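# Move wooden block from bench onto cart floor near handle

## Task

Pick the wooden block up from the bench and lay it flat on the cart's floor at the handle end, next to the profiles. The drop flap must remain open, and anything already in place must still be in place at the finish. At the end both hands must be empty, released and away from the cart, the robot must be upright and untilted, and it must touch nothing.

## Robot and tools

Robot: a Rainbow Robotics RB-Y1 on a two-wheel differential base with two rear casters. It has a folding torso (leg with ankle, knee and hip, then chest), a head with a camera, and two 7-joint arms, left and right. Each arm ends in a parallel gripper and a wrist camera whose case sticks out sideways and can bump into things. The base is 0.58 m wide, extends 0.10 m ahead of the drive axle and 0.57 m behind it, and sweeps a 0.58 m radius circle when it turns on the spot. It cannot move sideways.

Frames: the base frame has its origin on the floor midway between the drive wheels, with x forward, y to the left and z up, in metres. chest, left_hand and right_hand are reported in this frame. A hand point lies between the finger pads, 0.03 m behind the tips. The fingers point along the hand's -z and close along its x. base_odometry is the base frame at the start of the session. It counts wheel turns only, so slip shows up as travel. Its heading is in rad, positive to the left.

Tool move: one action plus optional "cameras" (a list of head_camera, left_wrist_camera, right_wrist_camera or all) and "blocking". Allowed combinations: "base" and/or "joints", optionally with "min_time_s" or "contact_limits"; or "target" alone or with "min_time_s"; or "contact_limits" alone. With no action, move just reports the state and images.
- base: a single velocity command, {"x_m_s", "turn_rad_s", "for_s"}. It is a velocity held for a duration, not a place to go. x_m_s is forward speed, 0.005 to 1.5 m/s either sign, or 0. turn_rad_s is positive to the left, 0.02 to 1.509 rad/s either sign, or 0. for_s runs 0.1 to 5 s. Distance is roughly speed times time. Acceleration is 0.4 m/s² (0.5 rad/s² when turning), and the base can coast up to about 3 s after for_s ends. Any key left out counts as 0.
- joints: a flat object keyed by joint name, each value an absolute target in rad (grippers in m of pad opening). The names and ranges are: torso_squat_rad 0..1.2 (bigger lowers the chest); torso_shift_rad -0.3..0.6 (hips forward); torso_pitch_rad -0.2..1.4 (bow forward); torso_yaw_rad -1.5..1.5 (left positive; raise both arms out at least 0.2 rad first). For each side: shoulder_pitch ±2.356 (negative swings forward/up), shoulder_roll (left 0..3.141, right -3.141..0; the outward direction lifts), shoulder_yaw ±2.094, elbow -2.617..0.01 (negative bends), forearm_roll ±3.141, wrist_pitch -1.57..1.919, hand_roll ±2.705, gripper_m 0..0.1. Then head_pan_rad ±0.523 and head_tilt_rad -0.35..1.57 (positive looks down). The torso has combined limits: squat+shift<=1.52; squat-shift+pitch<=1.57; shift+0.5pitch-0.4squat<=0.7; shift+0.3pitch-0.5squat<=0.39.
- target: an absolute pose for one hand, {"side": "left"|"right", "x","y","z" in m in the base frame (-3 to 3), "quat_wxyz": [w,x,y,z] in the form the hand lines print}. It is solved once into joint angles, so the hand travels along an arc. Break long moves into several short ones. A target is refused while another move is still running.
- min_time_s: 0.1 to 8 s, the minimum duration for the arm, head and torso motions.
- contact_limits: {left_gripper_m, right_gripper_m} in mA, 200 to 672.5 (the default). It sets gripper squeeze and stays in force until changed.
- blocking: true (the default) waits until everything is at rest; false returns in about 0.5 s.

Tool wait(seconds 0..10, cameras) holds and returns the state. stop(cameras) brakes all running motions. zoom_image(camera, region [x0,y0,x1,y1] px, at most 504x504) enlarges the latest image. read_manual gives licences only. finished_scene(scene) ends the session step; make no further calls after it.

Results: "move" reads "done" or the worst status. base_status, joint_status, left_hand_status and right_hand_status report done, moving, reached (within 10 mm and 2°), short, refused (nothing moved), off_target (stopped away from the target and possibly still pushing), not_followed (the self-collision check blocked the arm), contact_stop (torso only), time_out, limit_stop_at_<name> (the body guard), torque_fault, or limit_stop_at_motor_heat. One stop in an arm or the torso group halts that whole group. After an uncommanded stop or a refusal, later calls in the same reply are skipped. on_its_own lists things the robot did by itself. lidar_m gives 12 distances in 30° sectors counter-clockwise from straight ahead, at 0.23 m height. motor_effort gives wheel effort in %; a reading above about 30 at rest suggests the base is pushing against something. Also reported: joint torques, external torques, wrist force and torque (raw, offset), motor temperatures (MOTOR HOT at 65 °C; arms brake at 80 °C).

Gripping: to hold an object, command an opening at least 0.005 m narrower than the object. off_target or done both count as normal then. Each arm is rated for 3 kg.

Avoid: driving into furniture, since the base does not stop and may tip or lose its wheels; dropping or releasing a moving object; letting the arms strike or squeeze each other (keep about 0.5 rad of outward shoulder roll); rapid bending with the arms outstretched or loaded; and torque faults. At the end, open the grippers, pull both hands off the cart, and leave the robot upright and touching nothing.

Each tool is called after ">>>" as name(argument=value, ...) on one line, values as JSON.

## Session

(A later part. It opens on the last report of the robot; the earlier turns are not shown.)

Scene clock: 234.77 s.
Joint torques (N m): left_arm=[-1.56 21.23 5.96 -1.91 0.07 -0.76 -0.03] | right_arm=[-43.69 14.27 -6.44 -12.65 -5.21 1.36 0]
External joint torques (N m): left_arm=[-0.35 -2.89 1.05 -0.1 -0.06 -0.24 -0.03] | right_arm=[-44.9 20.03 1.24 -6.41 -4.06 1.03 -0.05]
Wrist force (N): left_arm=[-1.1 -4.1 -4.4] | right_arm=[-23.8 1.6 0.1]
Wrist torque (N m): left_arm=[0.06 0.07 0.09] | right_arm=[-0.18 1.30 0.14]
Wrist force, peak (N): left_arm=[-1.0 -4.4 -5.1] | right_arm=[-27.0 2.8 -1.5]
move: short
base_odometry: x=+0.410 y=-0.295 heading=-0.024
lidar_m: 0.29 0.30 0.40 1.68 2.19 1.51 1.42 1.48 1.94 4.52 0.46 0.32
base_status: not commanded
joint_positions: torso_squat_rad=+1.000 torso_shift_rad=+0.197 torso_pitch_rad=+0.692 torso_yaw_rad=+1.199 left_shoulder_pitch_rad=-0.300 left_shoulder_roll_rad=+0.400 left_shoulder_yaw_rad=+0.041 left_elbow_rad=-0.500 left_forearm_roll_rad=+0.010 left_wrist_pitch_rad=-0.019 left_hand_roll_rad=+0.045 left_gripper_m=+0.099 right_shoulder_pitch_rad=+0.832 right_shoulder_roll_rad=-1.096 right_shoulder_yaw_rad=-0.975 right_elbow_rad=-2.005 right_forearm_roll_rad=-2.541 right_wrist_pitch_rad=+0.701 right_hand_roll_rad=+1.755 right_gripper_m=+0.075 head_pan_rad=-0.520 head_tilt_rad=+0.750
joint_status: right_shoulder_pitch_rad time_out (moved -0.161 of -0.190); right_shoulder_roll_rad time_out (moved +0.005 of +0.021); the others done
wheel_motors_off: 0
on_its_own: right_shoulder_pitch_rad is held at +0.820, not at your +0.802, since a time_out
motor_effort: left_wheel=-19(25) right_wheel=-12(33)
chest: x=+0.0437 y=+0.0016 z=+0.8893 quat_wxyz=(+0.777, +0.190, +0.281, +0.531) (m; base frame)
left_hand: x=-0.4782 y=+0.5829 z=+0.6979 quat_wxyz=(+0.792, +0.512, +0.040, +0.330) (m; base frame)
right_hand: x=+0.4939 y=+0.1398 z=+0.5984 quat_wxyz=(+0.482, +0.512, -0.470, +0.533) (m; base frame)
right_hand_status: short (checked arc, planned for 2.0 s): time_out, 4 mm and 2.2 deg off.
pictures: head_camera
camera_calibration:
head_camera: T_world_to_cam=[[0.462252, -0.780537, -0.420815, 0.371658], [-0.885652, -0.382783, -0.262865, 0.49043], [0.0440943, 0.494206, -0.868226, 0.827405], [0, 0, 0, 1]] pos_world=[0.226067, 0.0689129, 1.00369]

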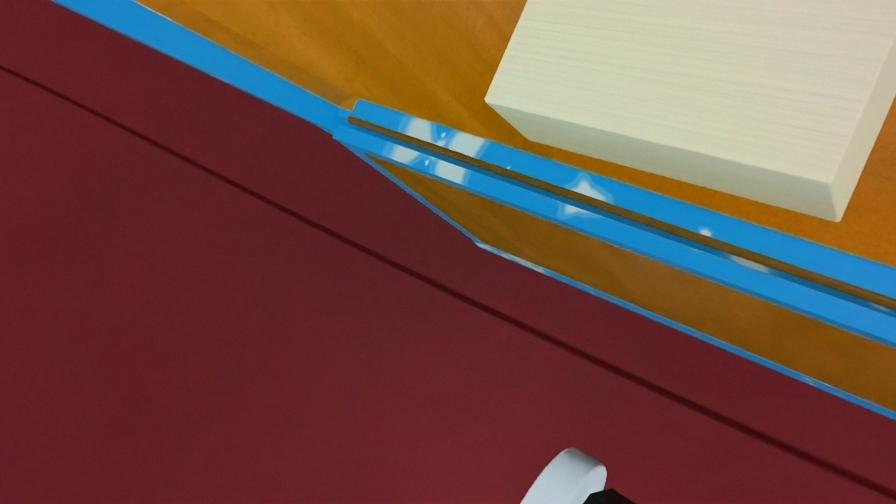

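>>> move(target={"side":"right","x":0.48,"y":0.14,"z":0.76,"quat_wxyz":[0.4811,0.5182,-0.4811,0.5182]}, min_time_s=2)

>>> move(joints={"torso_squat_rad":0.9,"torso_shift_rad":0.3,"torso_pitch_rad":0.85}, min_time_s=3)

>>> move(target={"side":"right","x":0.48,"y":0.14,"z":0.74,"quat_wxyz":[0.4811,0.5182,-0.4811,0.5182]}, min_time_s=2)

>>> move(base={"x_m_s":0.06,"for_s":0.5}, cameras=["head_camera"])

Scene clock: 265.97 s.
Joint torques (N m): left_arm=[-1.39 21.05 6.12 -2 -0.02 -0.66 -0.02] | right_arm=[-2.35 -4.56 -14.69 -6.88 -3.74 -2.68 -0.46]
External joint torques (N m): left_arm=[-0.24 -3.21 1.18 -0.23 -0.15 -0.15 -0.01] | right_arm=[-4.22 -2.59 -6.51 -3.6 -3 -2.04 -0.51]
Wrist force (N): left_arm=[-0.7 -3.9 -4.2] | right_arm=[-24.7 1.1 0.7]
Wrist torque (N m): left_arm=[0.04 0.10 0.11] | right_arm=[-0.17 1.24 0.32]
Wrist force, peak (N): left_arm=[-1.8 -3.8 -5.3] | right_arm=[-26.3 -0.2 0.9]
move: done
base_odometry: x=+0.409 y=-0.295 heading=-0.025
lidar_m: 0.28 0.30 0.40 1.69 2.19 1.52 1.42 1.48 1.93 4.52 0.45 0.31
base_status: not commanded
joint_positions: torso_squat_rad=+1.000 torso_shift_rad=+0.200 torso_pitch_rad=+0.701 torso_yaw_rad=+1.200 left_shoulder_pitch_rad=-0.300 left_shoulder_roll_rad=+0.400 left_shoulder_yaw_rad=+0.041 left_elbow_rad=-0.500 left_forearm_roll_rad=+0.010 left_wrist_pitch_rad=-0.019 left_hand_roll_rad=+0.045 left_gripper_m=+0.099 right_shoulder_pitch_rad=+1.127 right_shoulder_roll_rad=-1.106 right_shoulder_yaw_rad=-1.545 right_elbow_rad=-2.394 right_forearm_roll_rad=-2.512 right_wrist_pitch_rad=+0.510 right_hand_roll_rad=+1.218 right_gripper_m=+0.075 head_pan_rad=-0.520 head_tilt_rad=+0.750
joint_status: all done
wheel_motors_off: 0
motor_effort: left_wheel=-13(19) right_wheel=+11(14)
chest: x=+0.0467 y=+0.0002 z=+0.8877 quat_wxyz=(+0.775, +0.194, +0.283, +0.530) (m; base frame)
left_hand: x=-0.4764 y=+0.5825 z=+0.7028 quat_wxyz=(+0.791, +0.515, +0.043, +0.328) (m; base frame)
right_hand: x=+0.4819 y=+0.1390 z=+0.7545 quat_wxyz=(+0.481, +0.522, -0.481, +0.514) (m; base frame)
right_hand_status: reached (checked arc, planned for 2.0 s): 6 mm and 0.6 deg off.
pictures: none

Scene clock: 269.27 s.
Joint torques (N m): left_arm=[1.31 22.33 6.05 -0.72 0.1 -0.53 0.03] | right_arm=[-2.55 -3.37 -14.11 -8.81 -3.88 -1.78 -0.46]
External joint torques (N m): left_arm=[-0.36 -3.35 0.78 -0.18 -0.04 -0.27 0.03] | right_arm=[-4.36 -2.56 -6.39 -4.28 -3.09 -1.41 -0.51]
Wrist force (N): left_arm=[-0.3 -4.1 -3.7] | right_arm=[-24.3 -3.0 1.1]
Wrist torque (N m): left_arm=[0.07 0.14 0.11] | right_arm=[-0.32 1.23 0.31]
Wrist force, peak (N): left_arm=[-1.4 -4.7 -4.4] | right_arm=[-25.1 -1.8 1.7]
move: done
base_odometry: x=+0.409 y=-0.295 heading=-0.025
lidar_m: 0.28 0.30 0.40 1.68 2.20 1.50 1.43 1.47 1.92 4.51 0.44 0.31
base_status: not commanded
joint_positions: torso_squat_rad=+0.900 torso_shift_rad=+0.300 torso_pitch_rad=+0.851 torso_yaw_rad=+1.200 left_shoulder_pitch_rad=-0.300 left_shoulder_roll_rad=+0.400 left_shoulder_yaw_rad=+0.041 left_elbow_rad=-0.500 left_forearm_roll_rad=+0.010 left_wrist_pitch_rad=-0.019 left_hand_roll_rad=+0.045 left_gripper_m=+0.099 right_shoulder_pitch_rad=+1.127 right_shoulder_roll_rad=-1.106 right_shoulder_yaw_rad=-1.545 right_elbow_rad=-2.394 right_forearm_roll_rad=-2.512 right_wrist_pitch_rad=+0.510 right_hand_roll_rad=+1.218 right_gripper_m=+0.075 head_pan_rad=-0.520 head_tilt_rad=+0.750
joint_status: all done
wheel_motors_off: 0
motor_effort: left_wheel=-12(13) right_wheel=+9(12)
chest: x=+0.1334 y=+0.0002 z=+0.9002 quat_wxyz=(+0.752, +0.233, +0.341, +0.514) (m; base frame)
left_hand: x=-0.4115 y=+0.5825 z=+0.7956 quat_wxyz=(+0.785, +0.538, +0.102, +0.289) (m; base frame)
right_hand: x=+0.5438 y=+0.1390 z=+0.7033 quat_wxyz=(+0.516, +0.559, -0.443, +0.474) (m; base frame)
pictures: none

Scene clock: 271.60 s.
Joint torques (N m): left_arm=[1.1 22.71 6.2 -0.54 0.02 -0.5 -0.05] | right_arm=[-0.7 0.11 -11.66 -8.4 -3.42 -2.96 -0.54]
External joint torques (N m): left_arm=[-0.57 -2.97 0.93 0 -0.12 -0.24 -0.05] | right_arm=[-3.35 -0.12 -5.14 -4.6 -2.76 -2.29 -0.59]
Wrist force (N): left_arm=[0.3 -4.9 -3.8] | right_arm=[-24.5 0.7 2.1]
Wrist torque (N m): left_arm=[0.10 0.16 0.11] | right_arm=[-0.11 1.24 0.31]
Wrist force, peak (N): left_arm=[-0.5 -5.0 -4.4] | right_arm=[-24.9 -3.0 1.4]
move: short
base_odometry: x=+0.409 y=-0.295 heading=-0.025
lidar_m: 0.29 0.29 0.39 1.68 2.20 1.50 1.43 1.48 1.94 4.52 0.45 0.31
base_status: not commanded
joint_positions: torso_squat_rad=+0.900 torso_shift_rad=+0.300 torso_pitch_rad=+0.851 torso_yaw_rad=+1.200 left_shoulder_pitch_rad=-0.300 left_shoulder_roll_rad=+0.400 left_shoulder_yaw_rad=+0.041 left_elbow_rad=-0.500 left_forearm_roll_rad=+0.010 left_wrist_pitch_rad=-0.019 left_hand_roll_rad=+0.045 left_gripper_m=+0.099 right_shoulder_pitch_rad=+1.165 right_shoulder_roll_rad=-1.041 right_shoulder_yaw_rad=-1.629 right_elbow_rad=-2.616 right_forearm_roll_rad=-2.443 right_wrist_pitch_rad=+0.470 right_hand_roll_rad=+1.207 right_gripper_m=+0.075 head_pan_rad=-0.520 head_tilt_rad=+0.750
joint_status: all done
wheel_motors_off: 0
motor_effort: left_wheel=-12(13) right_wheel=+9(12)
chest: x=+0.1333 y=+0.0002 z=+0.9002 quat_wxyz=(+0.752, +0.233, +0.341, +0.514) (m; base frame)
left_hand: x=-0.4116 y=+0.5825 z=+0.7956 quat_wxyz=(+0.785, +0.538, +0.102, +0.289) (m; base frame)
right_hand: x=+0.4808 y=+0.1399 z=+0.7391 quat_wxyz=(+0.454, +0.544, -0.466, +0.530) (m; base frame)
right_hand_status: short (checked arc, as near as the solve gets, planned for 2.0 s): 1 mm and 4.9 deg off. The place is met; only the turn is off.
pictures: none

Scene clock: 272.60 s.
Joint torques (N m): left_arm=[1.54 22.69 6.38 -0.51 0.08 -0.59 0] | right_arm=[-1.01 -0.36 -10.95 -7.81 -3.61 -2.8 -0.57]
External joint torques (N m): left_arm=[-0.12 -2.98 1.11 0.02 -0.06 -0.33 -0.01] | right_arm=[-3.65 -0.58 -4.43 -4.01 -2.95 -2.13 -0.62]
Wrist force (N): left_arm=[-0.4 -4.9 -3.8] | right_arm=[-24.7 1.5 2.1]
Wrist torque (N m): left_arm=[0.12 0.09 0.09] | right_arm=[-0.13 1.23 0.29]
Wrist force, peak (N): left_arm=[-0.5 -4.5 -4.4] | right_arm=[-26.5 -0.1 2.5]
move: done
base_odometry: x=+0.440 y=-0.296 heading=-0.024
lidar_m: 0.25 0.26 0.35 1.68 2.24 1.54 1.46 1.51 1.98 4.62 0.41 0.27
base_status: done (sent for 0.5 of 0.5 s)
joint_positions: torso_squat_rad=+0.900 torso_shift_rad=+0.300 torso_pitch_rad=+0.851 torso_yaw_rad=+1.200 left_shoulder_pitch_rad=-0.300 left_shoulder_roll_rad=+0.400 left_shoulder_yaw_rad=+0.041 left_elbow_rad=-0.500 left_forearm_roll_rad=+0.010 left_wrist_pitch_rad=-0.019 left_hand_roll_rad=+0.045 left_gripper_m=+0.099 right_shoulder_pitch_rad=+1.165 right_shoulder_roll_rad=-1.041 right_shoulder_yaw_rad=-1.629 right_elbow_rad=-2.616 right_forearm_roll_rad=-2.443 right_wrist_pitch_rad=+0.470 right_hand_roll_rad=+1.207 right_gripper_m=+0.075 head_pan_rad=-0.520 head_tilt_rad=+0.750
joint_status: not commanded
wheel_motors_off: 0
motor_effort: left_wheel=+3(23) right_wheel=-5(28)
chest: x=+0.1334 y=+0.0002 z=+0.9002 quat_wxyz=(+0.752, +0.233, +0.341, +0.514) (m; base frame)
left_hand: x=-0.4115 y=+0.5825 z=+0.7957 quat_wxyz=(+0.785, +0.538, +0.102, +0.289) (m; base frame)
right_hand: x=+0.4808 y=+0.1399 z=+0.7391 quat_wxyz=(+0.454, +0.544, -0.466, +0.530) (m; base frame)
pictures: head_camera
camera_calibration:
head_camera: T_world_to_cam=[[0.389216, -0.779208, -0.491269, 0.406767], [-0.916445, -0.381379, -0.121158, 0.448732], [-0.0929521, 0.497378, -0.86254, 0.846806], [0, 0, 0, 1]] pos_world=[0.33163, 0.0669107, 0.984604]

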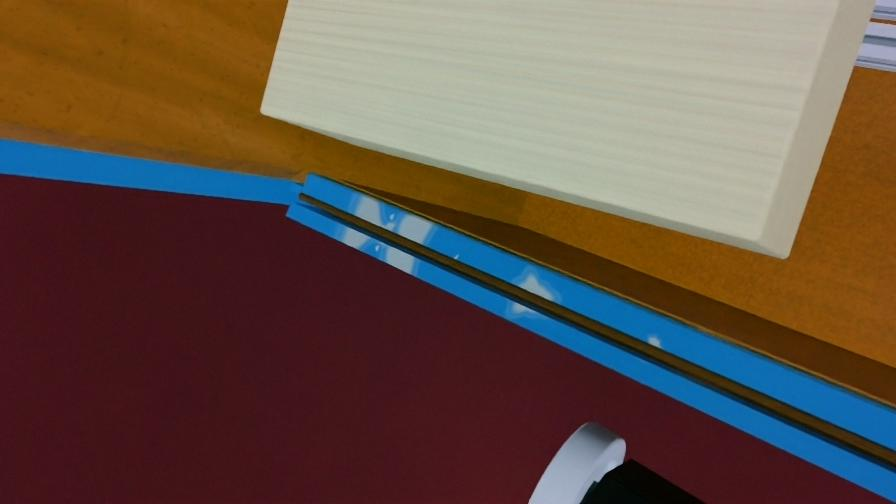

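>>> move(target={"side":"right","x":0.48,"y":0.14,"z":0.68,"quat_wxyz":[0.4811,0.5182,-0.4811,0.5182]}, min_time_s=2, cameras=["head_camera"])

Scene clock: 281.03 s.
Joint torques (N m): left_arm=[1.68 22.59 6.48 -0.53 0.06 -0.44 -0.01] | right_arm=[-4.18 -0.11 -7.73 -12.42 -3.34 -1.45 0.02]
External joint torques (N m): left_arm=[0.01 -3.09 1.21 0.01 -0.08 -0.18 -0.01] | right_arm=[-7.42 -0.29 -1.8 -6.46 -2.72 -1.14 -0.03]
Wrist force (N): left_arm=[-0.1 -4.0 -4.1] | right_arm=[-24.4 0.5 0.7]
Wrist torque (N m): left_arm=[0.03 0.13 0.09] | right_arm=[-0.14 1.19 0.12]
Wrist force, peak (N): left_arm=[0.4 -5.0 -4.4] | right_arm=[-25.3 0.8 1.1]
move: done
base_odometry: x=+0.440 y=-0.296 heading=-0.024
lidar_m: 0.26 0.27 0.35 1.69 2.25 1.55 1.46 1.51 1.98 4.62 0.39 0.28
base_status: not commanded
joint_positions: torso_squat_rad=+0.900 torso_shift_rad=+0.300 torso_pitch_rad=+0.851 torso_yaw_rad=+1.200 left_shoulder_pitch_rad=-0.300 left_shoulder_roll_rad=+0.400 left_shoulder_yaw_rad=+0.041 left_elbow_rad=-0.500 left_forearm_roll_rad=+0.010 left_wrist_pitch_rad=-0.019 left_hand_roll_rad=+0.045 left_gripper_m=+0.099 right_shoulder_pitch_rad=+1.120 right_shoulder_roll_rad=-0.969 right_shoulder_yaw_rad=-1.339 right_elbow_rad=-2.590 right_forearm_roll_rad=-2.352 right_wrist_pitch_rad=+0.406 right_hand_roll_rad=+1.405 right_gripper_m=+0.075 head_pan_rad=-0.520 head_tilt_rad=+0.750
joint_status: all done
wheel_motors_off: 0
motor_effort: left_wheel=+4(4) right_wheel=-3(5)
chest: x=+0.1334 y=+0.0002 z=+0.9002 quat_wxyz=(+0.752, +0.233, +0.341, +0.514) (m; base frame)
left_hand: x=-0.4115 y=+0.5825 z=+0.7957 quat_wxyz=(+0.785, +0.538, +0.102, +0.289) (m; base frame)
right_hand: x=+0.4795 y=+0.1397 z=+0.6789 quat_wxyz=(+0.484, +0.516, -0.478, +0.521) (m; base frame)
right_hand_status: reached (checked arc, planned for 2.0 s): 1 mm and 0.6 deg off.
pictures: head_camera
camera_calibration:
head_camera: T_world_to_cam=[[0.389216, -0.779208, -0.491269, 0.406767], [-0.916445, -0.381379, -0.121158, 0.448732], [-0.0929521, 0.497378, -0.86254, 0.846806], [0, 0, 0, 1]] pos_world=[0.33163, 0.0669107, 0.984604]

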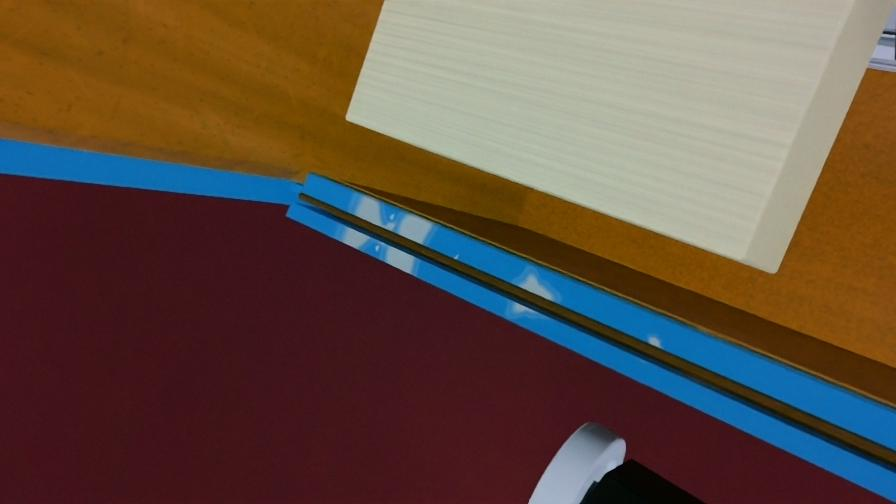

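>>> move(target={"side":"right","x":0.477,"y":0.14,"z":0.61,"quat_wxyz":[0.4759,0.5230,-0.4759,0.5230]}, min_time_s=2, cameras=["head_camera"])

Scene clock: 286.07 s.
Joint torques (N m): left_arm=[1.38 23 6.23 -0.58 0.05 -0.47 -0.03] | right_arm=[-7.93 1.15 -6.08 -15.26 -4.72 0.89 -0.12]
External joint torques (N m): left_arm=[-0.29 -2.67 0.96 -0.04 -0.08 -0.2 -0.03] | right_arm=[-11.04 2.42 -0.65 -7.8 -3.81 0.68 -0.17]
Wrist force (N): left_arm=[-0.5 -4.1 -4.1] | right_arm=[-24.9 0.9 1.1]
Wrist torque (N m): left_arm=[0.04 0.07 0.13] | right_arm=[-0.18 1.22 0.12]
Wrist force, peak (N): left_arm=[-0.5 -4.8 -4.8] | right_arm=[-25.3 1.1 0.4]
move: done
base_odometry: x=+0.440 y=-0.296 heading=-0.024
lidar_m: 0.25 0.26 0.35 1.68 2.23 1.55 1.46 1.52 1.98 4.61 0.41 0.27
base_status: not commanded
joint_positions: torso_squat_rad=+0.900 torso_shift_rad=+0.300 torso_pitch_rad=+0.851 torso_yaw_rad=+1.200 left_shoulder_pitch_rad=-0.300 left_shoulder_roll_rad=+0.400 left_shoulder_yaw_rad=+0.041 left_elbow_rad=-0.500 left_forearm_roll_rad=+0.010 left_wrist_pitch_rad=-0.019 left_hand_roll_rad=+0.045 left_gripper_m=+0.099 right_shoulder_pitch_rad=+0.949 right_shoulder_roll_rad=-0.948 right_shoulder_yaw_rad=-1.056 right_elbow_rad=-2.386 right_forearm_roll_rad=-2.374 right_wrist_pitch_rad=+0.546 right_hand_roll_rad=+1.685 right_gripper_m=+0.075 head_pan_rad=-0.520 head_tilt_rad=+0.750
joint_status: all done
wheel_motors_off: 0
motor_effort: left_wheel=+4(4) right_wheel=-6(8)
chest: x=+0.1333 y=+0.0002 z=+0.9003 quat_wxyz=(+0.752, +0.233, +0.341, +0.514) (m; base frame)
left_hand: x=-0.4116 y=+0.5825 z=+0.7955 quat_wxyz=(+0.785, +0.538, +0.102, +0.289) (m; base frame)
right_hand: x=+0.4770 y=+0.1397 z=+0.6089 quat_wxyz=(+0.477, +0.522, -0.475, +0.524) (m; base frame)
right_hand_status: reached (checked arc, planned for 2.0 s): 1 mm and 0.3 deg off.
pictures: head_camera
camera_calibration:
head_camera: T_world_to_cam=[[0.389429, -0.779201, -0.491112, 0.406707], [-0.916374, -0.381474, -0.121392, 0.448904], [-0.092758, 0.497316, -0.862596, 0.846828], [0, 0, 0, 1]] pos_world=[0.33153, 0.0670106, 0.984703]

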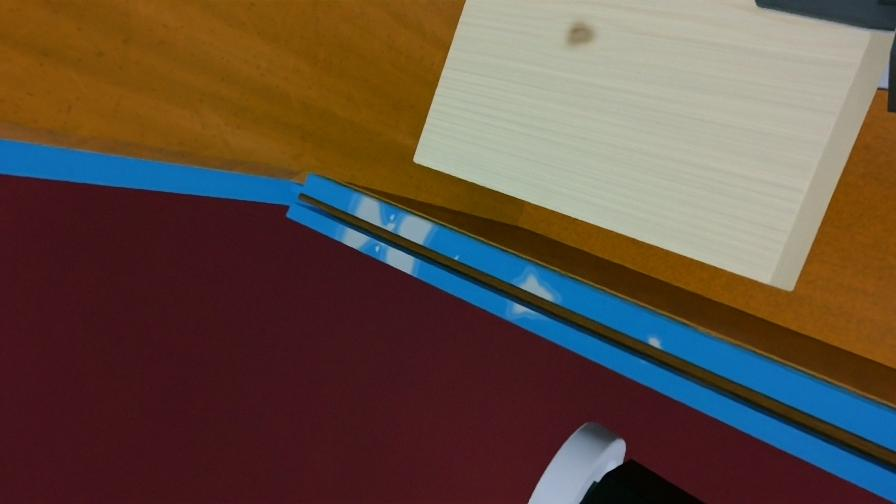

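>>> move(target={"side":"right","x":0.477,"y":0.14,"z":0.53,"quat_wxyz":[0.4759,0.5230,-0.4759,0.5230]}, min_time_s=2, cameras=["head_camera"])

>>> move(target={"side":"right","x":0.477,"y":0.14,"z":0.46,"quat_wxyz":[0.4759,0.5230,-0.4759,0.5230]}, min_time_s=2, cameras=["head_camera"])

Scene clock: 292.03 s.
Joint torques (N m): left_arm=[1.29 23.18 6.28 -0.62 0.07 -0.49 0.09] | right_arm=[-4.43 -2.93 -5.25 -16.64 -5.4 2.84 -0.1]
External joint torques (N m): left_arm=[-0.37 -2.5 1.01 -0.08 -0.07 -0.23 0.09] | right_arm=[-7.18 -0.36 -0.47 -8.72 -4.3 2.15 -0.15]
Wrist force (N): left_arm=[-0.4 -3.9 -4.5] | right_arm=[-24.4 0.6 1.7]
Wrist torque (N m): left_arm=[0.03 0.12 0.11] | right_arm=[-0.14 1.24 0.15]
Wrist force, peak (N): left_arm=[-0.9 -4.9 -4.2] | right_arm=[-26.8 0.1 2.0]
move: done
base_odometry: x=+0.440 y=-0.296 heading=-0.024
lidar_m: 0.16 0.17 0.20 0.40 2.23 1.56 1.46 1.50 1.98 4.61 0.32 0.18
base_status: not commanded
joint_positions: torso_squat_rad=+0.900 torso_shift_rad=+0.300 torso_pitch_rad=+0.851 torso_yaw_rad=+1.200 left_shoulder_pitch_rad=-0.300 left_shoulder_roll_rad=+0.400 left_shoulder_yaw_rad=+0.041 left_elbow_rad=-0.500 left_forearm_roll_rad=+0.010 left_wrist_pitch_rad=-0.019 left_hand_roll_rad=+0.045 left_gripper_m=+0.099 right_shoulder_pitch_rad=+0.772 right_shoulder_roll_rad=-0.936 right_shoulder_yaw_rad=-0.841 right_elbow_rad=-2.102 right_forearm_roll_rad=-2.414 right_wrist_pitch_rad=+0.691 right_hand_roll_rad=+1.944 right_gripper_m=+0.075 head_pan_rad=-0.520 head_tilt_rad=+0.750
joint_status: all done
wheel_motors_off: 0
motor_effort: left_wheel=+5(31) right_wheel=-4(72)
chest: x=+0.1333 y=+0.0001 z=+0.9002 quat_wxyz=(+0.752, +0.233, +0.341, +0.514) (m; base frame)
left_hand: x=-0.4115 y=+0.5825 z=+0.7957 quat_wxyz=(+0.785, +0.538, +0.102, +0.289) (m; base frame)
right_hand: x=+0.4771 y=+0.1394 z=+0.5286 quat_wxyz=(+0.477, +0.522, -0.475, +0.524) (m; base frame)
right_hand_status: reached (checked arc, planned for 2.0 s): 2 mm and 0.3 deg off.
pictures: head_camera
camera_calibration:
head_camera: T_world_to_cam=[[0.389259, -0.779184, -0.491274, 0.406756], [-0.916435, -0.381365, -0.121271, 0.448839], [-0.0928625, 0.497427, -0.862521, 0.846754], [0, 0, 0, 1]] pos_world=[0.33163, 0.0669107, 0.984603]

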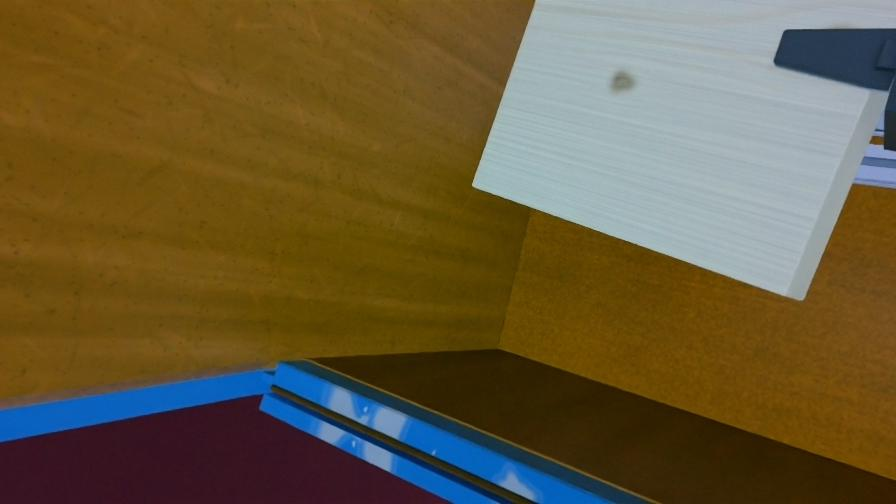

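Scene clock: 294.37 s.
Joint torques (N m): left_arm=[1.48 22.57 6.17 -0.44 0.03 -0.61 -0.01] | right_arm=[-5.13 -6.44 -4.66 -16.01 -5.55 4.29 0.01]
External joint torques (N m): left_arm=[-0.18 -3.11 0.91 0.09 -0.1 -0.34 -0.02] | right_arm=[-7.26 -2.71 -0.5 -8.38 -4.36 3.26 -0.04]
Wrist force (N): left_arm=[-0.2 -4.0 -3.6] | right_arm=[-24.5 0.6 1.4]
Wrist torque (N m): left_arm=[0.02 0.07 0.10] | right_arm=[-0.18 1.23 0.11]
Wrist force, peak (N): left_arm=[-0.2 -5.1 -4.0] | right_arm=[-25.4 0.7 1.3]
move: done
base_odometry: x=+0.440 y=-0.296 heading=-0.024
lidar_m: 0.16 0.17 0.20 0.40 2.24 1.55 1.46 1.50 1.98 4.61 0.32 0.18
base_status: not commanded
joint_positions: torso_squat_rad=+0.900 torso_shift_rad=+0.300 torso_pitch_rad=+0.851 torso_yaw_rad=+1.200 left_shoulder_pitch_rad=-0.300 left_shoulder_roll_rad=+0.400 left_shoulder_yaw_rad=+0.041 left_elbow_rad=-0.500 left_forearm_roll_rad=+0.010 left_wrist_pitch_rad=-0.019 left_hand_roll_rad=+0.045 left_gripper_m=+0.099 right_shoulder_pitch_rad=+0.604 right_shoulder_roll_rad=-0.943 right_shoulder_yaw_rad=-0.699 right_elbow_rad=-1.800 right_forearm_roll_rad=-2.453 right_wrist_pitch_rad=+0.833 right_hand_roll_rad=+2.140 right_gripper_m=+0.075 head_pan_rad=-0.520 head_tilt_rad=+0.750
joint_status: all done
wheel_motors_off: 0
motor_effort: left_wheel=+4(5) right_wheel=-4(5)
chest: x=+0.1333 y=+0.0001 z=+0.9002 quat_wxyz=(+0.752, +0.233, +0.341, +0.514) (m; base frame)
left_hand: x=-0.4115 y=+0.5825 z=+0.7957 quat_wxyz=(+0.785, +0.538, +0.102, +0.289) (m; base frame)
right_hand: x=+0.4768 y=+0.1392 z=+0.4585 quat_wxyz=(+0.478, +0.522, -0.475, +0.523) (m; base frame)
right_hand_status: reached (checked arc, planned for 2.0 s): 2 mm and 0.3 deg off.
pictures: head_camera
camera_calibration:
head_camera: T_world_to_cam=[[0.389259, -0.779184, -0.491274, 0.406756], [-0.916435, -0.381365, -0.121271, 0.448839], [-0.0928625, 0.497427, -0.862521, 0.846754], [0, 0, 0, 1]] pos_world=[0.33163, 0.0669107, 0.984603]

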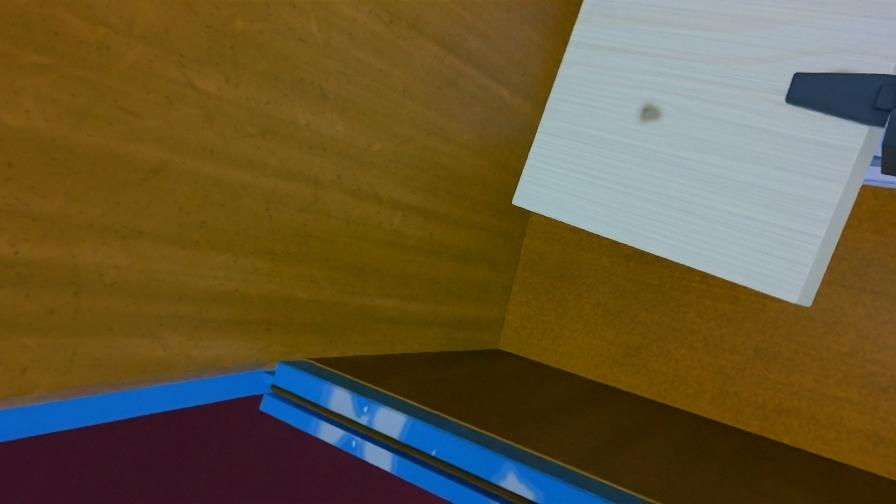

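>>> move(target={"side":"right","x":0.485,"y":0.08,"z":0.46,"quat_wxyz":[0.4759,0.5230,-0.4759,0.5230]}, min_time_s=1.5, cameras=["head_camera"])

>>> move(base={"x_m_s":-0.08,"for_s":0.65})

>>> move(base={"turn_rad_s":0.1,"for_s":1.45}, cameras=["head_camera"])

Scene clock: 306.33 s.
Joint torques (N m): left_arm=[1.45 22.82 6.24 -0.57 0.06 -0.46 -0.05] | right_arm=[0.13 24.46 -5.5 -14.14 -6.19 4.7 0]
External joint torques (N m): left_arm=[-0.21 -2.85 0.97 -0.04 -0.07 -0.2 -0.06] | right_arm=[-4.16 27.03 -0.73 -7.47 -4.87 3.6 -0.05]
Wrist force (N): left_arm=[-0.3 -4.1 -4.0] | right_arm=[-24.7 1.2 1.0]
Wrist torque (N m): left_arm=[0.01 0.07 0.12] | right_arm=[-0.18 1.22 0.14]
Wrist force, peak (N): left_arm=[-0.7 -5.4 -4.3] | right_arm=[-25.7 0.9 3.1]
move: done
base_odometry: x=+0.440 y=-0.296 heading=-0.024
lidar_m: 0.16 0.16 0.21 0.38 2.22 1.55 1.46 1.51 1.97 4.63 0.31 0.18
base_status: not commanded
joint_positions: torso_squat_rad=+0.900 torso_shift_rad=+0.301 torso_pitch_rad=+0.850 torso_yaw_rad=+1.201 left_shoulder_pitch_rad=-0.300 left_shoulder_roll_rad=+0.400 left_shoulder_yaw_rad=+0.041 left_elbow_rad=-0.500 left_forearm_roll_rad=+0.010 left_wrist_pitch_rad=-0.019 left_hand_roll_rad=+0.045 left_gripper_m=+0.099 right_shoulder_pitch_rad=+0.717 right_shoulder_roll_rad=-0.894 right_shoulder_yaw_rad=-0.844 right_elbow_rad=-1.748 right_forearm_roll_rad=-2.524 right_wrist_pitch_rad=+1.007 right_hand_roll_rad=+2.187 right_gripper_m=+0.075 head_pan_rad=-0.520 head_tilt_rad=+0.750
joint_status: all done
wheel_motors_off: 0
motor_effort: left_wheel=+17(17) right_wheel=-39(40)
chest: x=+0.1334 y=+0.0005 z=+0.9003 quat_wxyz=(+0.752, +0.233, +0.341, +0.515) (m; base frame)
left_hand: x=-0.4122 y=+0.5821 z=+0.7954 quat_wxyz=(+0.785, +0.538, +0.102, +0.289) (m; base frame)
right_hand: x=+0.4857 y=+0.0816 z=+0.4599 quat_wxyz=(+0.474, +0.522, -0.475, +0.526) (m; base frame)
right_hand_status: reached (checked arc, planned for 1.5 s): 2 mm and 0.4 deg off.
pictures: head_camera
camera_calibration:
head_camera: T_world_to_cam=[[0.390331, -0.778822, -0.490997, 0.406655], [-0.915941, -0.382505, -0.121419, 0.449049], [-0.0932453, 0.497117, -0.862658, 0.846817], [0, 0, 0, 1]] pos_world=[0.331534, 0.0675086, 0.984703]

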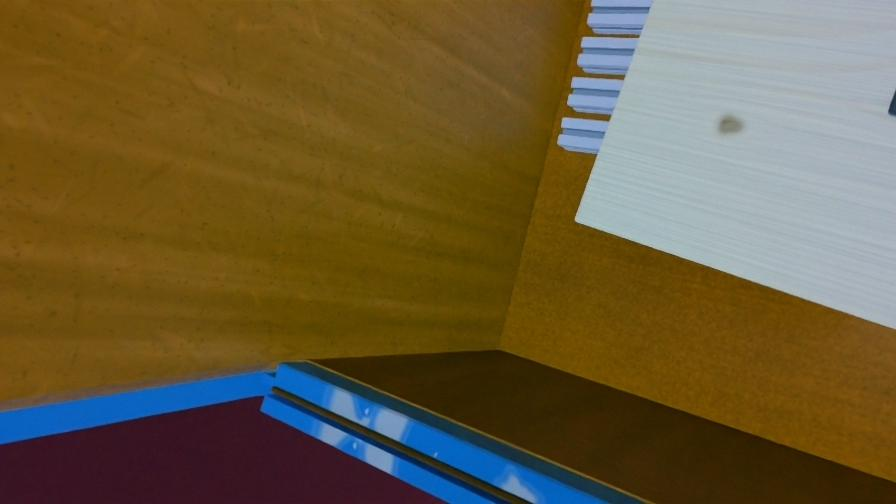

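Scene clock: 316.63 s.
Joint torques (N m): left_arm=[1.36 22.51 6.24 -0.48 0.16 -0.52 -0.03] | right_arm=[-7.74 44.73 -2.99 -14.57 -5.99 4.35 0.04]
External joint torques (N m): left_arm=[-0.31 -3.15 0.98 0.06 0.02 -0.26 -0.04] | right_arm=[-11.9 47.45 1.89 -7.93 -4.66 3.28 -0.01]
External joint torques when the fault began: right_arm=[-12.79 66.64 2.75 -8.51 -4.71 3.79 -0.07]
Wrist force (N): left_arm=[-1.3 -4.1 -3.6] | right_arm=[-25.0 1.2 1.1]
Wrist torque (N m): left_arm=[0.05 -0.04 0.12] | right_arm=[-0.17 1.18 0.19]
Wrist force, peak (N): left_arm=[-0.8 -5.3 -4.3] | right_arm=[-34.8 4.7 0.3]
move: torque_fault
TORQUE FAULT: right_shoulder_roll_rad reached its load limit. The robot stopped for 10 seconds, dropped its targets and accepts commands again. The stop added 9.3 s to the call.
base_odometry: x=+0.421 y=-0.295 heading=-0.019
lidar_m: 0.17 0.16 0.20 0.39 2.19 1.51 1.44 1.48 1.94 4.64 0.33 0.20
base_status: torque_fault (sent for 0.3 of 0.67 s)
joint_positions: torso_squat_rad=+0.900 torso_shift_rad=+0.301 torso_pitch_rad=+0.850 torso_yaw_rad=+1.201 left_shoulder_pitch_rad=-0.300 left_shoulder_roll_rad=+0.400 left_shoulder_yaw_rad=+0.041 left_elbow_rad=-0.500 left_forearm_roll_rad=+0.010 left_wrist_pitch_rad=-0.019 left_hand_roll_rad=+0.045 left_gripper_m=+0.099 right_shoulder_pitch_rad=+0.722 right_shoulder_roll_rad=-0.911 right_shoulder_yaw_rad=-0.845 right_elbow_rad=-1.746 right_forearm_roll_rad=-2.523 right_wrist_pitch_rad=+1.006 right_hand_roll_rad=+2.187 right_gripper_m=+0.075 head_pan_rad=-0.520 head_tilt_rad=+0.750
joint_status: not commanded
wheel_motors_off: 0
on_its_own: right_wheel is at rest, and its effort (-73) is outside its rest range (-51 to +51)
motor_effort: left_wheel=+25(100) right_wheel=-73(100)
chest: x=+0.1334 y=+0.0009 z=+0.9005 quat_wxyz=(+0.752, +0.232, +0.341, +0.515) (m; base frame)
left_hand: x=-0.4126 y=+0.5820 z=+0.7951 quat_wxyz=(+0.785, +0.537, +0.102, +0.290) (m; base frame)
right_hand: x=+0.4872 y=+0.0835 z=+0.4606 quat_wxyz=(+0.469, +0.522, -0.472, +0.533) (m; base frame)
pictures: none

not run: a stop that you did not command came earlier in this reply.

>>> move(target={"side":"right","x":0.49,"y":0.13,"z":0.47,"quat_wxyz":[0.4759,0.5230,-0.4759,0.5230]}, min_time_s=2)

>>> move(target={"side":"right","x":0.49,"y":0.13,"z":0.56,"quat_wxyz":[0.4759,0.5230,-0.4759,0.5230]}, min_time_s=2)

>>> move(target={"side":"right","x":0.49,"y":0.13,"z":0.66,"quat_wxyz":[0.4759,0.5230,-0.4759,0.5230]}, min_time_s=2, cameras=["head_camera"])

Scene clock: 335.57 s.
Joint torques (N m): left_arm=[1.21 22.4 6.1 -0.48 0.05 -0.5 -0.05] | right_arm=[-4.76 -5.8 -4.57 -16.88 -5.33 3.93 -0.54]
External joint torques (N m): left_arm=[-0.45 -3.27 0.83 0.06 -0.09 -0.24 -0.06] | right_arm=[-7.2 -2.04 0.06 -9.46 -4.11 2.93 -0.59]
Wrist force (N): left_arm=[-0.3 -4.0 -4.1] | right_arm=[-24.5 0.7 0.9]
Wrist torque (N m): left_arm=[0.01 0.11 0.08] | right_arm=[-0.20 1.22 0.35]
Wrist force, peak (N): left_arm=[0.0 -4.9 -5.2] | right_arm=[-25.1 0.7 1.6]
move: done
base_odometry: x=+0.420 y=-0.295 heading=-0.020
lidar_m: 0.16 0.17 0.20 0.37 2.21 1.53 1.43 1.50 1.94 4.60 0.33 0.19
base_status: not commanded
joint_positions: torso_squat_rad=+0.900 torso_shift_rad=+0.300 torso_pitch_rad=+0.851 torso_yaw_rad=+1.200 left_shoulder_pitch_rad=-0.300 left_shoulder_roll_rad=+0.400 left_shoulder_yaw_rad=+0.041 left_elbow_rad=-0.500 left_forearm_roll_rad=+0.010 left_wrist_pitch_rad=-0.019 left_hand_roll_rad=+0.045 left_gripper_m=+0.099 right_shoulder_pitch_rad=+0.649 right_shoulder_roll_rad=-0.958 right_shoulder_yaw_rad=-0.759 right_elbow_rad=-1.811 right_forearm_roll_rad=-2.485 right_wrist_pitch_rad=+0.852 right_hand_roll_rad=+2.121 right_gripper_m=+0.075 head_pan_rad=-0.520 head_tilt_rad=+0.750
joint_status: all done
wheel_motors_off: 0
motor_effort: left_wheel=+7(25) right_wheel=-6(73)
chest: x=+0.1333 y=+0.0002 z=+0.9003 quat_wxyz=(+0.752, +0.233, +0.341, +0.514) (m; base frame)
left_hand: x=-0.4116 y=+0.5825 z=+0.7956 quat_wxyz=(+0.785, +0.538, +0.102, +0.289) (m; base frame)
right_hand: x=+0.4898 y=+0.1277 z=+0.4683 quat_wxyz=(+0.478, +0.522, -0.475, +0.523) (m; base frame)
right_hand_status: reached (checked arc, planned for 2.0 s): 3 mm and 0.3 deg off.
pictures: none

Scene clock: 337.90 s.
Joint torques (N m): left_arm=[1.37 22.76 6.28 -0.54 0 -0.43 -0.11] | right_arm=[-0.4 -2.42 -9.37 -16.87 -4.8 2.25 -0.44]
External joint torques (N m): left_arm=[-0.29 -2.92 1.02 0 -0.13 -0.17 -0.12] | right_arm=[-3.47 -0.28 -3.93 -9.31 -3.69 1.68 -0.49]
Wrist force (N): left_arm=[-0.3 -4.4 -4.3] | right_arm=[-24.6 1.2 1.0]
Wrist torque (N m): left_arm=[0.06 0.08 0.15] | right_arm=[-0.18 1.25 0.31]
Wrist force, peak (N): left_arm=[0.1 -4.9 -4.4] | right_arm=[-25.3 0.5 1.3]
move: done
base_odometry: x=+0.420 y=-0.295 heading=-0.020
lidar_m: 0.16 0.16 0.20 0.38 2.18 1.53 1.44 1.48 1.96 4.61 0.33 0.19
base_status: not commanded
joint_positions: torso_squat_rad=+0.900 torso_shift_rad=+0.300 torso_pitch_rad=+0.851 torso_yaw_rad=+1.200 left_shoulder_pitch_rad=-0.300 left_shoulder_roll_rad=+0.400 left_shoulder_yaw_rad=+0.041 left_elbow_rad=-0.500 left_forearm_roll_rad=+0.010 left_wrist_pitch_rad=-0.019 left_hand_roll_rad=+0.045 left_gripper_m=+0.099 right_shoulder_pitch_rad=+0.857 right_shoulder_roll_rad=-0.947 right_shoulder_yaw_rad=-0.962 right_elbow_rad=-2.176 right_forearm_roll_rad=-2.454 right_wrist_pitch_rad=+0.680 right_hand_roll_rad=+1.874 right_gripper_m=+0.075 head_pan_rad=-0.520 head_tilt_rad=+0.750
joint_status: all done
wheel_motors_off: 0
motor_effort: left_wheel=+7(8) right_wheel=-3(8)
chest: x=+0.1333 y=+0.0002 z=+0.9003 quat_wxyz=(+0.752, +0.233, +0.341, +0.514) (m; base frame)
left_hand: x=-0.4116 y=+0.5825 z=+0.7957 quat_wxyz=(+0.785, +0.538, +0.102, +0.289) (m; base frame)
right_hand: x=+0.4901 y=+0.1297 z=+0.5588 quat_wxyz=(+0.477, +0.523, -0.476, +0.523) (m; base frame)
right_hand_status: reached (checked arc, planned for 2.0 s): 1 mm and 0.1 deg off.
pictures: none

Scene clock: 340.23 s.
Joint torques (N m): left_arm=[1.34 22.88 6.49 -0.61 0.06 -0.5 0.01] | right_arm=[-0.26 -3.56 -10.64 -13.91 -4.07 -0.26 -0.39]
External joint torques (N m): left_arm=[-0.32 -2.8 1.22 -0.07 -0.07 -0.24 0.01] | right_arm=[-3.64 -3.17 -4.52 -7.67 -3.2 -0.21 -0.44]
Wrist force (N): left_arm=[0.0 -4.6 -4.1] | right_arm=[-24.1 0.8 1.0]
Wrist torque (N m): left_arm=[0.09 0.14 0.14] | right_arm=[-0.12 1.22 0.35]
Wrist force, peak (N): left_arm=[-0.1 -5.3 -4.1] | right_arm=[-25.4 1.1 0.8]
move: done
base_odometry: x=+0.420 y=-0.295 heading=-0.020
lidar_m: 0.17 0.15 0.20 0.37 2.20 1.53 1.44 1.49 1.97 4.62 0.34 0.19
base_status: not commanded
joint_positions: torso_squat_rad=+0.900 torso_shift_rad=+0.300 torso_pitch_rad=+0.851 torso_yaw_rad=+1.200 left_shoulder_pitch_rad=-0.300 left_shoulder_roll_rad=+0.400 left_shoulder_yaw_rad=+0.041 left_elbow_rad=-0.500 left_forearm_roll_rad=+0.010 left_wrist_pitch_rad=-0.019 left_hand_roll_rad=+0.045 left_gripper_m=+0.099 right_shoulder_pitch_rad=+1.057 right_shoulder_roll_rad=-0.952 right_shoulder_yaw_rad=-1.288 right_elbow_rad=-2.484 right_forearm_roll_rad=-2.438 right_wrist_pitch_rad=+0.528 right_hand_roll_rad=+1.542 right_gripper_m=+0.075 head_pan_rad=-0.520 head_tilt_rad=+0.750
joint_status: all done
wheel_motors_off: 0
motor_effort: left_wheel=+6(7) right_wheel=-4(6)
chest: x=+0.1333 y=+0.0002 z=+0.9003 quat_wxyz=(+0.752, +0.233, +0.341, +0.514) (m; base frame)
left_hand: x=-0.4116 y=+0.5825 z=+0.7957 quat_wxyz=(+0.785, +0.538, +0.102, +0.289) (m; base frame)
right_hand: x=+0.4902 y=+0.1300 z=+0.6591 quat_wxyz=(+0.476, +0.523, -0.476, +0.522) (m; base frame)
right_hand_status: reached (checked arc, planned for 2.0 s): 1 mm and 0.1 deg off.
pictures: head_camera
camera_calibration:
head_camera: T_world_to_cam=[[0.389381, -0.779159, -0.491217, 0.406823], [-0.916385, -0.38147, -0.121327, 0.448843], [-0.0928516, 0.497386, -0.862546, 0.846805], [0, 0, 0, 1]] pos_world=[0.331531, 0.0670105, 0.984703]

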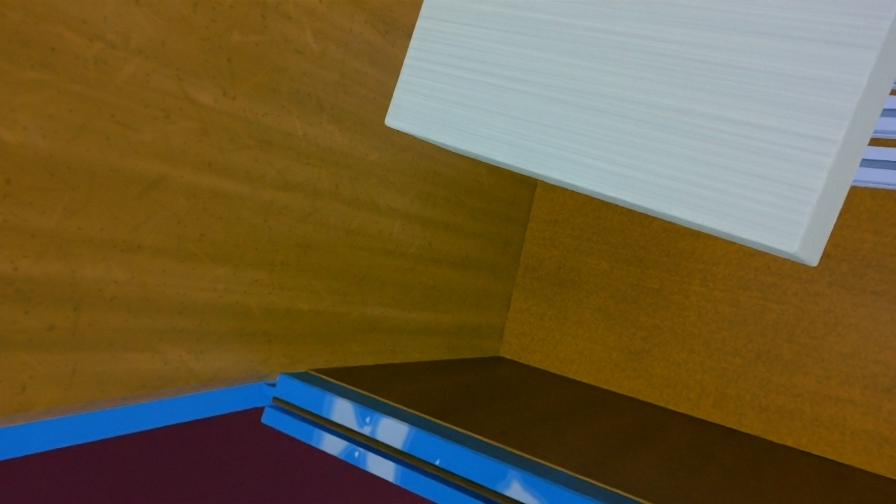

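>>> move(target={"side":"right","x":0.50,"y":0.12,"z":0.74,"quat_wxyz":[0.4759,0.5230,-0.4759,0.5230]}, min_time_s=2)

>>> move(base={"x_m_s":-0.25,"for_s":2.6})

>>> move(joints={"torso_squat_rad":0.35,"torso_shift_rad":0.2,"torso_pitch_rad":0.3,"torso_yaw_rad":0.8,"head_pan_rad":-0.5,"head_tilt_rad":0.7}, min_time_s=4, cameras=["head_camera"])

Scene clock: 381.67 s.
Joint torques (N m): left_arm=[1.13 22.77 6.38 -0.44 0.04 -0.4 -0.04] | right_arm=[0.26 -2.01 -11.52 -7.05 -4.18 -2.89 -0.43]
External joint torques (N m): left_arm=[-0.53 -2.91 1.11 0.1 -0.09 -0.14 -0.04] | right_arm=[-3.38 -2.82 -4.79 -3.7 -3.44 -2.25 -0.48]
Wrist force (N): left_arm=[0.1 -4.3 -4.0] | right_arm=[-24.4 0.7 0.5]
Wrist torque (N m): left_arm=[0.08 0.13 0.12] | right_arm=[-0.13 1.25 0.32]
Wrist force, peak (N): left_arm=[-0.1 -4.9 -4.4] | right_arm=[-25.2 0.7 1.1]
move: done
base_odometry: x=+0.420 y=-0.295 heading=-0.020
lidar_m: 0.16 0.16 0.20 0.38 2.20 1.54 1.43 1.50 1.95 4.61 0.33 0.19
base_status: not commanded
joint_positions: torso_squat_rad=+0.900 torso_shift_rad=+0.300 torso_pitch_rad=+0.851 torso_yaw_rad=+1.200 left_shoulder_pitch_rad=-0.300 left_shoulder_roll_rad=+0.400 left_shoulder_yaw_rad=+0.041 left_elbow_rad=-0.500 left_forearm_roll_rad=+0.010 left_wrist_pitch_rad=-0.019 left_hand_roll_rad=+0.045 left_gripper_m=+0.099 right_shoulder_pitch_rad=+1.176 right_shoulder_roll_rad=-0.955 right_shoulder_yaw_rad=-1.700 right_elbow_rad=-2.595 right_forearm_roll_rad=-2.502 right_wrist_pitch_rad=+0.516 right_hand_roll_rad=+1.226 right_gripper_m=+0.075 head_pan_rad=-0.520 head_tilt_rad=+0.750
joint_status: all done
wheel_motors_off: 0
motor_effort: left_wheel=+5(6) right_wheel=-3(7)
chest: x=+0.1333 y=+0.0002 z=+0.9003 quat_wxyz=(+0.752, +0.233, +0.341, +0.514) (m; base frame)
left_hand: x=-0.4116 y=+0.5825 z=+0.7957 quat_wxyz=(+0.785, +0.538, +0.102, +0.289) (m; base frame)
right_hand: x=+0.5002 y=+0.1199 z=+0.7393 quat_wxyz=(+0.476, +0.523, -0.476, +0.523) (m; base frame)
right_hand_status: reached (checked arc, planned for 2.0 s): 1 mm and 0.1 deg off.
pictures: none

Scene clock: 385.23 s.
Joint torques (N m): left_arm=[1.09 22.53 6.28 -0.51 0.03 -0.53 0.01] | right_arm=[-0.83 -1.62 -10.7 -6.25 -4.01 -2.86 -0.42]
External joint torques (N m): left_arm=[-0.57 -3.14 1.02 0.03 -0.1 -0.27 0] | right_arm=[-4.47 -2.43 -3.98 -2.9 -3.26 -2.22 -0.47]
Wrist force (N): left_arm=[-0.1 -4.6 -3.7] | right_arm=[-24.5 0.6 1.6]
Wrist torque (N m): left_arm=[0.12 0.15 0.08] | right_arm=[-0.23 1.23 0.33]
Wrist force, peak (N): left_arm=[-0.2 -4.8 -4.8] | right_arm=[-26.9 -0.4 1.3]
move: done
base_odometry: x=-0.230 y=-0.282 heading=-0.020
lidar_m: 0.80 0.80 1.95 4.06 1.19 0.83 0.79 0.83 1.09 2.57 2.67 0.92
base_status: done (sent for 2.6 of 2.6 s)
joint_positions: torso_squat_rad=+0.900 torso_shift_rad=+0.300 torso_pitch_rad=+0.851 torso_yaw_rad=+1.200 left_shoulder_pitch_rad=-0.300 left_shoulder_roll_rad=+0.400 left_shoulder_yaw_rad=+0.041 left_elbow_rad=-0.500 left_forearm_roll_rad=+0.010 left_wrist_pitch_rad=-0.019 left_hand_roll_rad=+0.045 left_gripper_m=+0.099 right_shoulder_pitch_rad=+1.176 right_shoulder_roll_rad=-0.955 right_shoulder_yaw_rad=-1.700 right_elbow_rad=-2.595 right_forearm_roll_rad=-2.502 right_wrist_pitch_rad=+0.516 right_hand_roll_rad=+1.226 right_gripper_m=+0.075 head_pan_rad=-0.520 head_tilt_rad=+0.750
joint_status: not commanded
wheel_motors_off: 0
motor_effort: left_wheel=+7(35) right_wheel=-5(25)
chest: x=+0.1333 y=+0.0001 z=+0.9002 quat_wxyz=(+0.752, +0.233, +0.341, +0.514) (m; base frame)
left_hand: x=-0.4116 y=+0.5824 z=+0.7957 quat_wxyz=(+0.785, +0.538, +0.102, +0.289) (m; base frame)
right_hand: x=+0.5001 y=+0.1199 z=+0.7393 quat_wxyz=(+0.476, +0.523, -0.476, +0.523) (m; base frame)
pictures: none

Scene clock: 389.53 s.
Joint torques (N m): left_arm=[-5.69 14.09 3.9 -4.29 0.11 -1.31 -0.03] | right_arm=[0.04 -2.92 -11.08 5.13 -2.84 -5.87 -0.29]
External joint torques (N m): left_arm=[0.43 -2.27 0.64 -0.19 0.02 -0.29 -0.01] | right_arm=[-3.96 -0.27 -4.04 2.88 -2.47 -4.38 -0.33]
Wrist force (N): left_arm=[-2.3 -2.0 -5.4] | right_arm=[-20.7 13.3 -3.3]
Wrist torque (N m): left_arm=[-0.09 0.04 0.14] | right_arm=[0.45 0.95 0.37]
Wrist force, peak (N): left_arm=[-3.0 -2.2 -5.9] | right_arm=[-25.4 1.2 0.6]
move: done
base_odometry: x=-0.230 y=-0.282 heading=-0.020
lidar_m: 0.79 0.81 1.96 4.06 1.22 0.84 0.79 0.82 1.09 2.56 2.67 0.91
base_status: not commanded
joint_positions: torso_squat_rad=+0.350 torso_shift_rad=+0.200 torso_pitch_rad=+0.301 torso_yaw_rad=+0.800 left_shoulder_pitch_rad=-0.300 left_shoulder_roll_rad=+0.400 left_shoulder_yaw_rad=+0.041 left_elbow_rad=-0.500 left_forearm_roll_rad=+0.010 left_wrist_pitch_rad=-0.019 left_hand_roll_rad=+0.045 left_gripper_m=+0.099 right_shoulder_pitch_rad=+1.176 right_shoulder_roll_rad=-0.956 right_shoulder_yaw_rad=-1.700 right_elbow_rad=-2.597 right_forearm_roll_rad=-2.502 right_wrist_pitch_rad=+0.517 right_hand_roll_rad=+1.226 right_gripper_m=+0.075 head_pan_rad=-0.500 head_tilt_rad=+0.700
joint_status: all done
wheel_motors_off: 0
motor_effort: left_wheel=+7(8) right_wheel=-7(8)
chest: x=-0.0055 y=+0.0002 z=+1.2205 quat_wxyz=(+0.911, +0.058, +0.138, +0.385) (m; base frame)
left_hand: x=-0.1777 y=+0.6458 z=+0.7728 quat_wxyz=(+0.874, +0.363, -0.171, +0.274) (m; base frame)
right_hand: x=+0.4078 y=-0.0303 z=+1.2694 quat_wxyz=(+0.466, +0.224, -0.606, +0.605) (m; base frame)
pictures: head_camera
camera_calibration:
head_camera: T_world_to_cam=[[0.271643, -0.95525, -0.117077, 0.160503], [-0.791348, -0.152472, -0.592048, 0.941187], [0.547703, 0.253474, -0.797353, 1.02553], [0, 0, 0, 1]] pos_world=[0.139521, 0.0368802, 1.39373]

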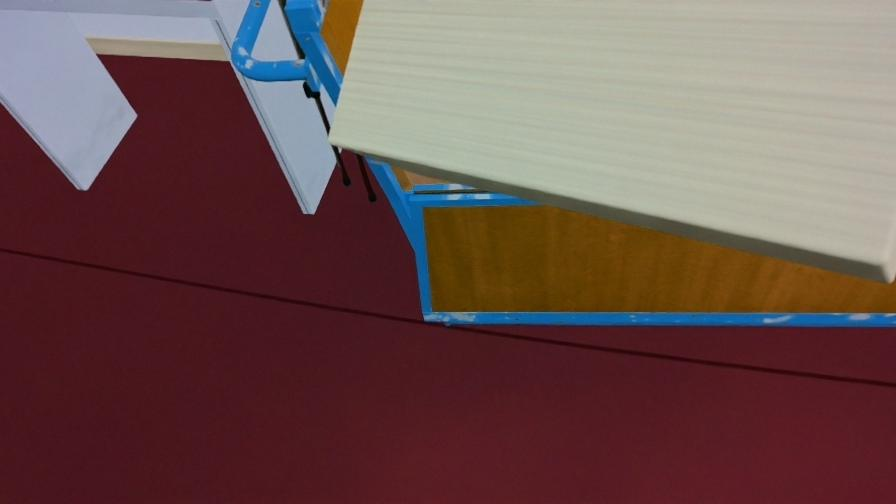

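>>> move(joints={"right_shoulder_pitch_rad":0.9,"right_shoulder_roll_rad":-1.6,"right_shoulder_yaw_rad":-0.6,"right_elbow_rad":-1.7,"right_forearm_roll_rad":-1.9,"right_wrist_pitch_rad":0.0,"right_hand_roll_rad":0.9}, min_time_s=4, cameras=["head_camera"])

>>> move(joints={"right_shoulder_pitch_rad":0.8,"right_shoulder_roll_rad":-2.1,"right_shoulder_yaw_rad":-0.04,"right_elbow_rad":-1.8,"right_forearm_roll_rad":-1.2775,"right_wrist_pitch_rad":-1.0,"right_hand_roll_rad":0.47}, min_time_s=4, cameras=["head_camera"])

Scene clock: 396.43 s.
Joint torques (N m): left_arm=[-5.29 14.32 3.91 -4.35 -0.01 -1.17 -0.08] | right_arm=[-14.62 -10.8 -17.2 0.06 -0.11 -6.2 -0.46]
External joint torques (N m): left_arm=[0.83 -2.04 0.65 -0.25 -0.11 -0.15 -0.06] | right_arm=[-9.77 -2.35 -6.73 0.16 -0.31 -4.63 -0.49]
Wrist force (N): left_arm=[-2.4 -1.9 -5.7] | right_arm=[-18.6 10.0 -10.7]
Wrist torque (N m): left_arm=[-0.10 0.01 0.13] | right_arm=[0.28 0.93 0.34]
Wrist force, peak (N): left_arm=[-3.7 -1.5 -5.9] | right_arm=[-20.5 14.0 -2.8]
move: done
base_odometry: x=-0.230 y=-0.282 heading=-0.020
lidar_m: 0.80 0.81 1.94 4.06 1.21 0.84 0.80 0.82 1.10 2.58 2.67 0.91
base_status: not commanded
joint_positions: torso_squat_rad=+0.350 torso_shift_rad=+0.200 torso_pitch_rad=+0.301 torso_yaw_rad=+0.800 left_shoulder_pitch_rad=-0.300 left_shoulder_roll_rad=+0.400 left_shoulder_yaw_rad=+0.041 left_elbow_rad=-0.500 left_forearm_roll_rad=+0.010 left_wrist_pitch_rad=-0.019 left_hand_roll_rad=+0.045 left_gripper_m=+0.099 right_shoulder_pitch_rad=+0.902 right_shoulder_roll_rad=-1.599 right_shoulder_yaw_rad=-0.598 right_elbow_rad=-1.700 right_forearm_roll_rad=-1.900 right_wrist_pitch_rad=+0.001 right_hand_roll_rad=+0.900 right_gripper_m=+0.075 head_pan_rad=-0.500 head_tilt_rad=+0.700
joint_status: all done
wheel_motors_off: 0
motor_effort: left_wheel=+8(8) right_wheel=-5(10)
chest: x=-0.0054 y=+0.0001 z=+1.2205 quat_wxyz=(+0.911, +0.058, +0.138, +0.385) (m; base frame)
left_hand: x=-0.1776 y=+0.6458 z=+0.7729 quat_wxyz=(+0.874, +0.363, -0.171, +0.274) (m; base frame)
right_hand: x=+0.6812 y=-0.1129 z=+0.9983 quat_wxyz=(+0.708, +0.061, -0.510, +0.485) (m; base frame)
pictures: head_camera
camera_calibration:
head_camera: T_world_to_cam=[[0.27155, -0.955264, -0.117177, 0.160534], [-0.79143, -0.152364, -0.591967, 0.941145], [0.547631, 0.253486, -0.797399, 1.02557], [0, 0, 0, 1]] pos_world=[0.139621, 0.0367805, 1.39373]

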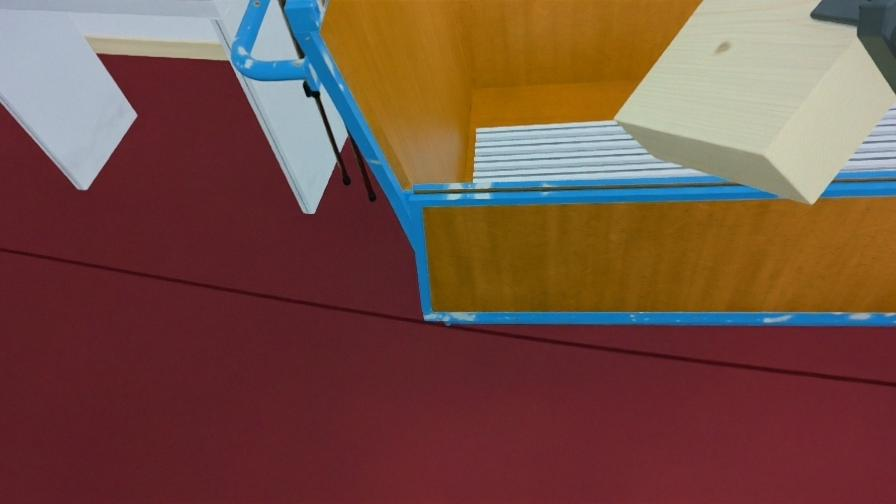

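Scene clock: 400.73 s.
Joint torques (N m): left_arm=[-5.54 13.89 3.99 -4.24 -0.06 -1.24 -0.08] | right_arm=[-20.7 -8.64 -12.51 0.04 -1.23 -7.65 -0.48]
External joint torques (N m): left_arm=[0.58 -2.46 0.73 -0.14 -0.15 -0.23 -0.06] | right_arm=[-10.71 -0.75 -5.32 -1.05 -1.05 -5.78 -0.51]
Wrist force (N): left_arm=[-2.2 -1.2 -5.5] | right_arm=[-19.5 14.9 -0.4]
Wrist torque (N m): left_arm=[-0.18 0.00 0.14] | right_arm=[0.65 0.93 0.38]
Wrist force, peak (N): left_arm=[-2.4 -2.3 -6.3] | right_arm=[-20.1 14.8 -0.7]
move: done
base_odometry: x=-0.230 y=-0.282 heading=-0.020
lidar_m: 0.80 0.81 1.94 4.05 1.20 0.84 0.80 0.83 1.09 2.56 2.67 0.92
base_status: not commanded
joint_positions: torso_squat_rad=+0.350 torso_shift_rad=+0.200 torso_pitch_rad=+0.301 torso_yaw_rad=+0.800 left_shoulder_pitch_rad=-0.300 left_shoulder_roll_rad=+0.400 left_shoulder_yaw_rad=+0.041 left_elbow_rad=-0.500 left_forearm_roll_rad=+0.010 left_wrist_pitch_rad=-0.019 left_hand_roll_rad=+0.045 left_gripper_m=+0.099 right_shoulder_pitch_rad=+0.803 right_shoulder_roll_rad=-2.100 right_shoulder_yaw_rad=-0.039 right_elbow_rad=-1.800 right_forearm_roll_rad=-1.277 right_wrist_pitch_rad=-0.999 right_hand_roll_rad=+0.470 right_gripper_m=+0.075 head_pan_rad=-0.500 head_tilt_rad=+0.700
joint_status: all done
wheel_motors_off: 0
motor_effort: left_wheel=+7(9) right_wheel=-7(9)
chest: x=-0.0054 y=+0.0001 z=+1.2205 quat_wxyz=(+0.911, +0.058, +0.138, +0.385) (m; base frame)
left_hand: x=-0.1776 y=+0.6458 z=+0.7729 quat_wxyz=(+0.874, +0.363, -0.171, +0.274) (m; base frame)
right_hand: x=+0.5464 y=+0.0458 z=+1.0585 quat_wxyz=(+0.383, +0.245, -0.647, +0.612) (m; base frame)
pictures: head_camera
camera_calibration:
head_camera: T_world_to_cam=[[0.27155, -0.955264, -0.117177, 0.160534], [-0.79143, -0.152364, -0.591967, 0.941145], [0.547631, 0.253486, -0.797399, 1.02557], [0, 0, 0, 1]] pos_world=[0.139621, 0.0367805, 1.39373]

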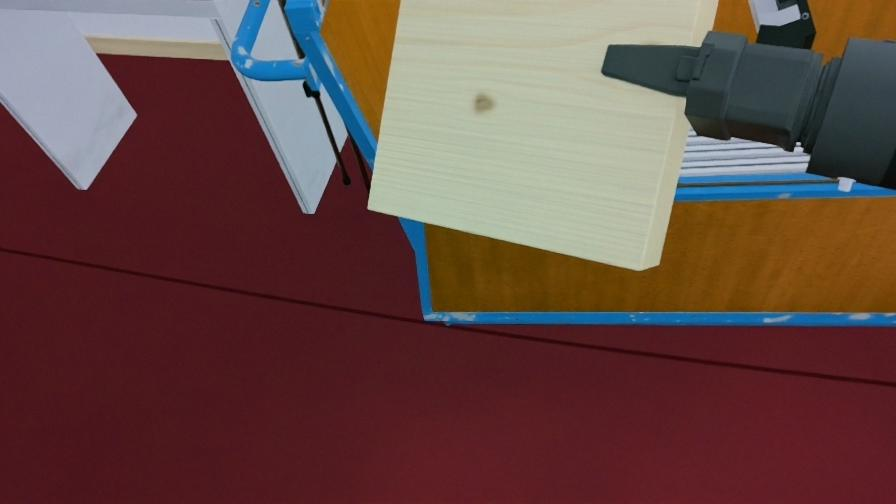

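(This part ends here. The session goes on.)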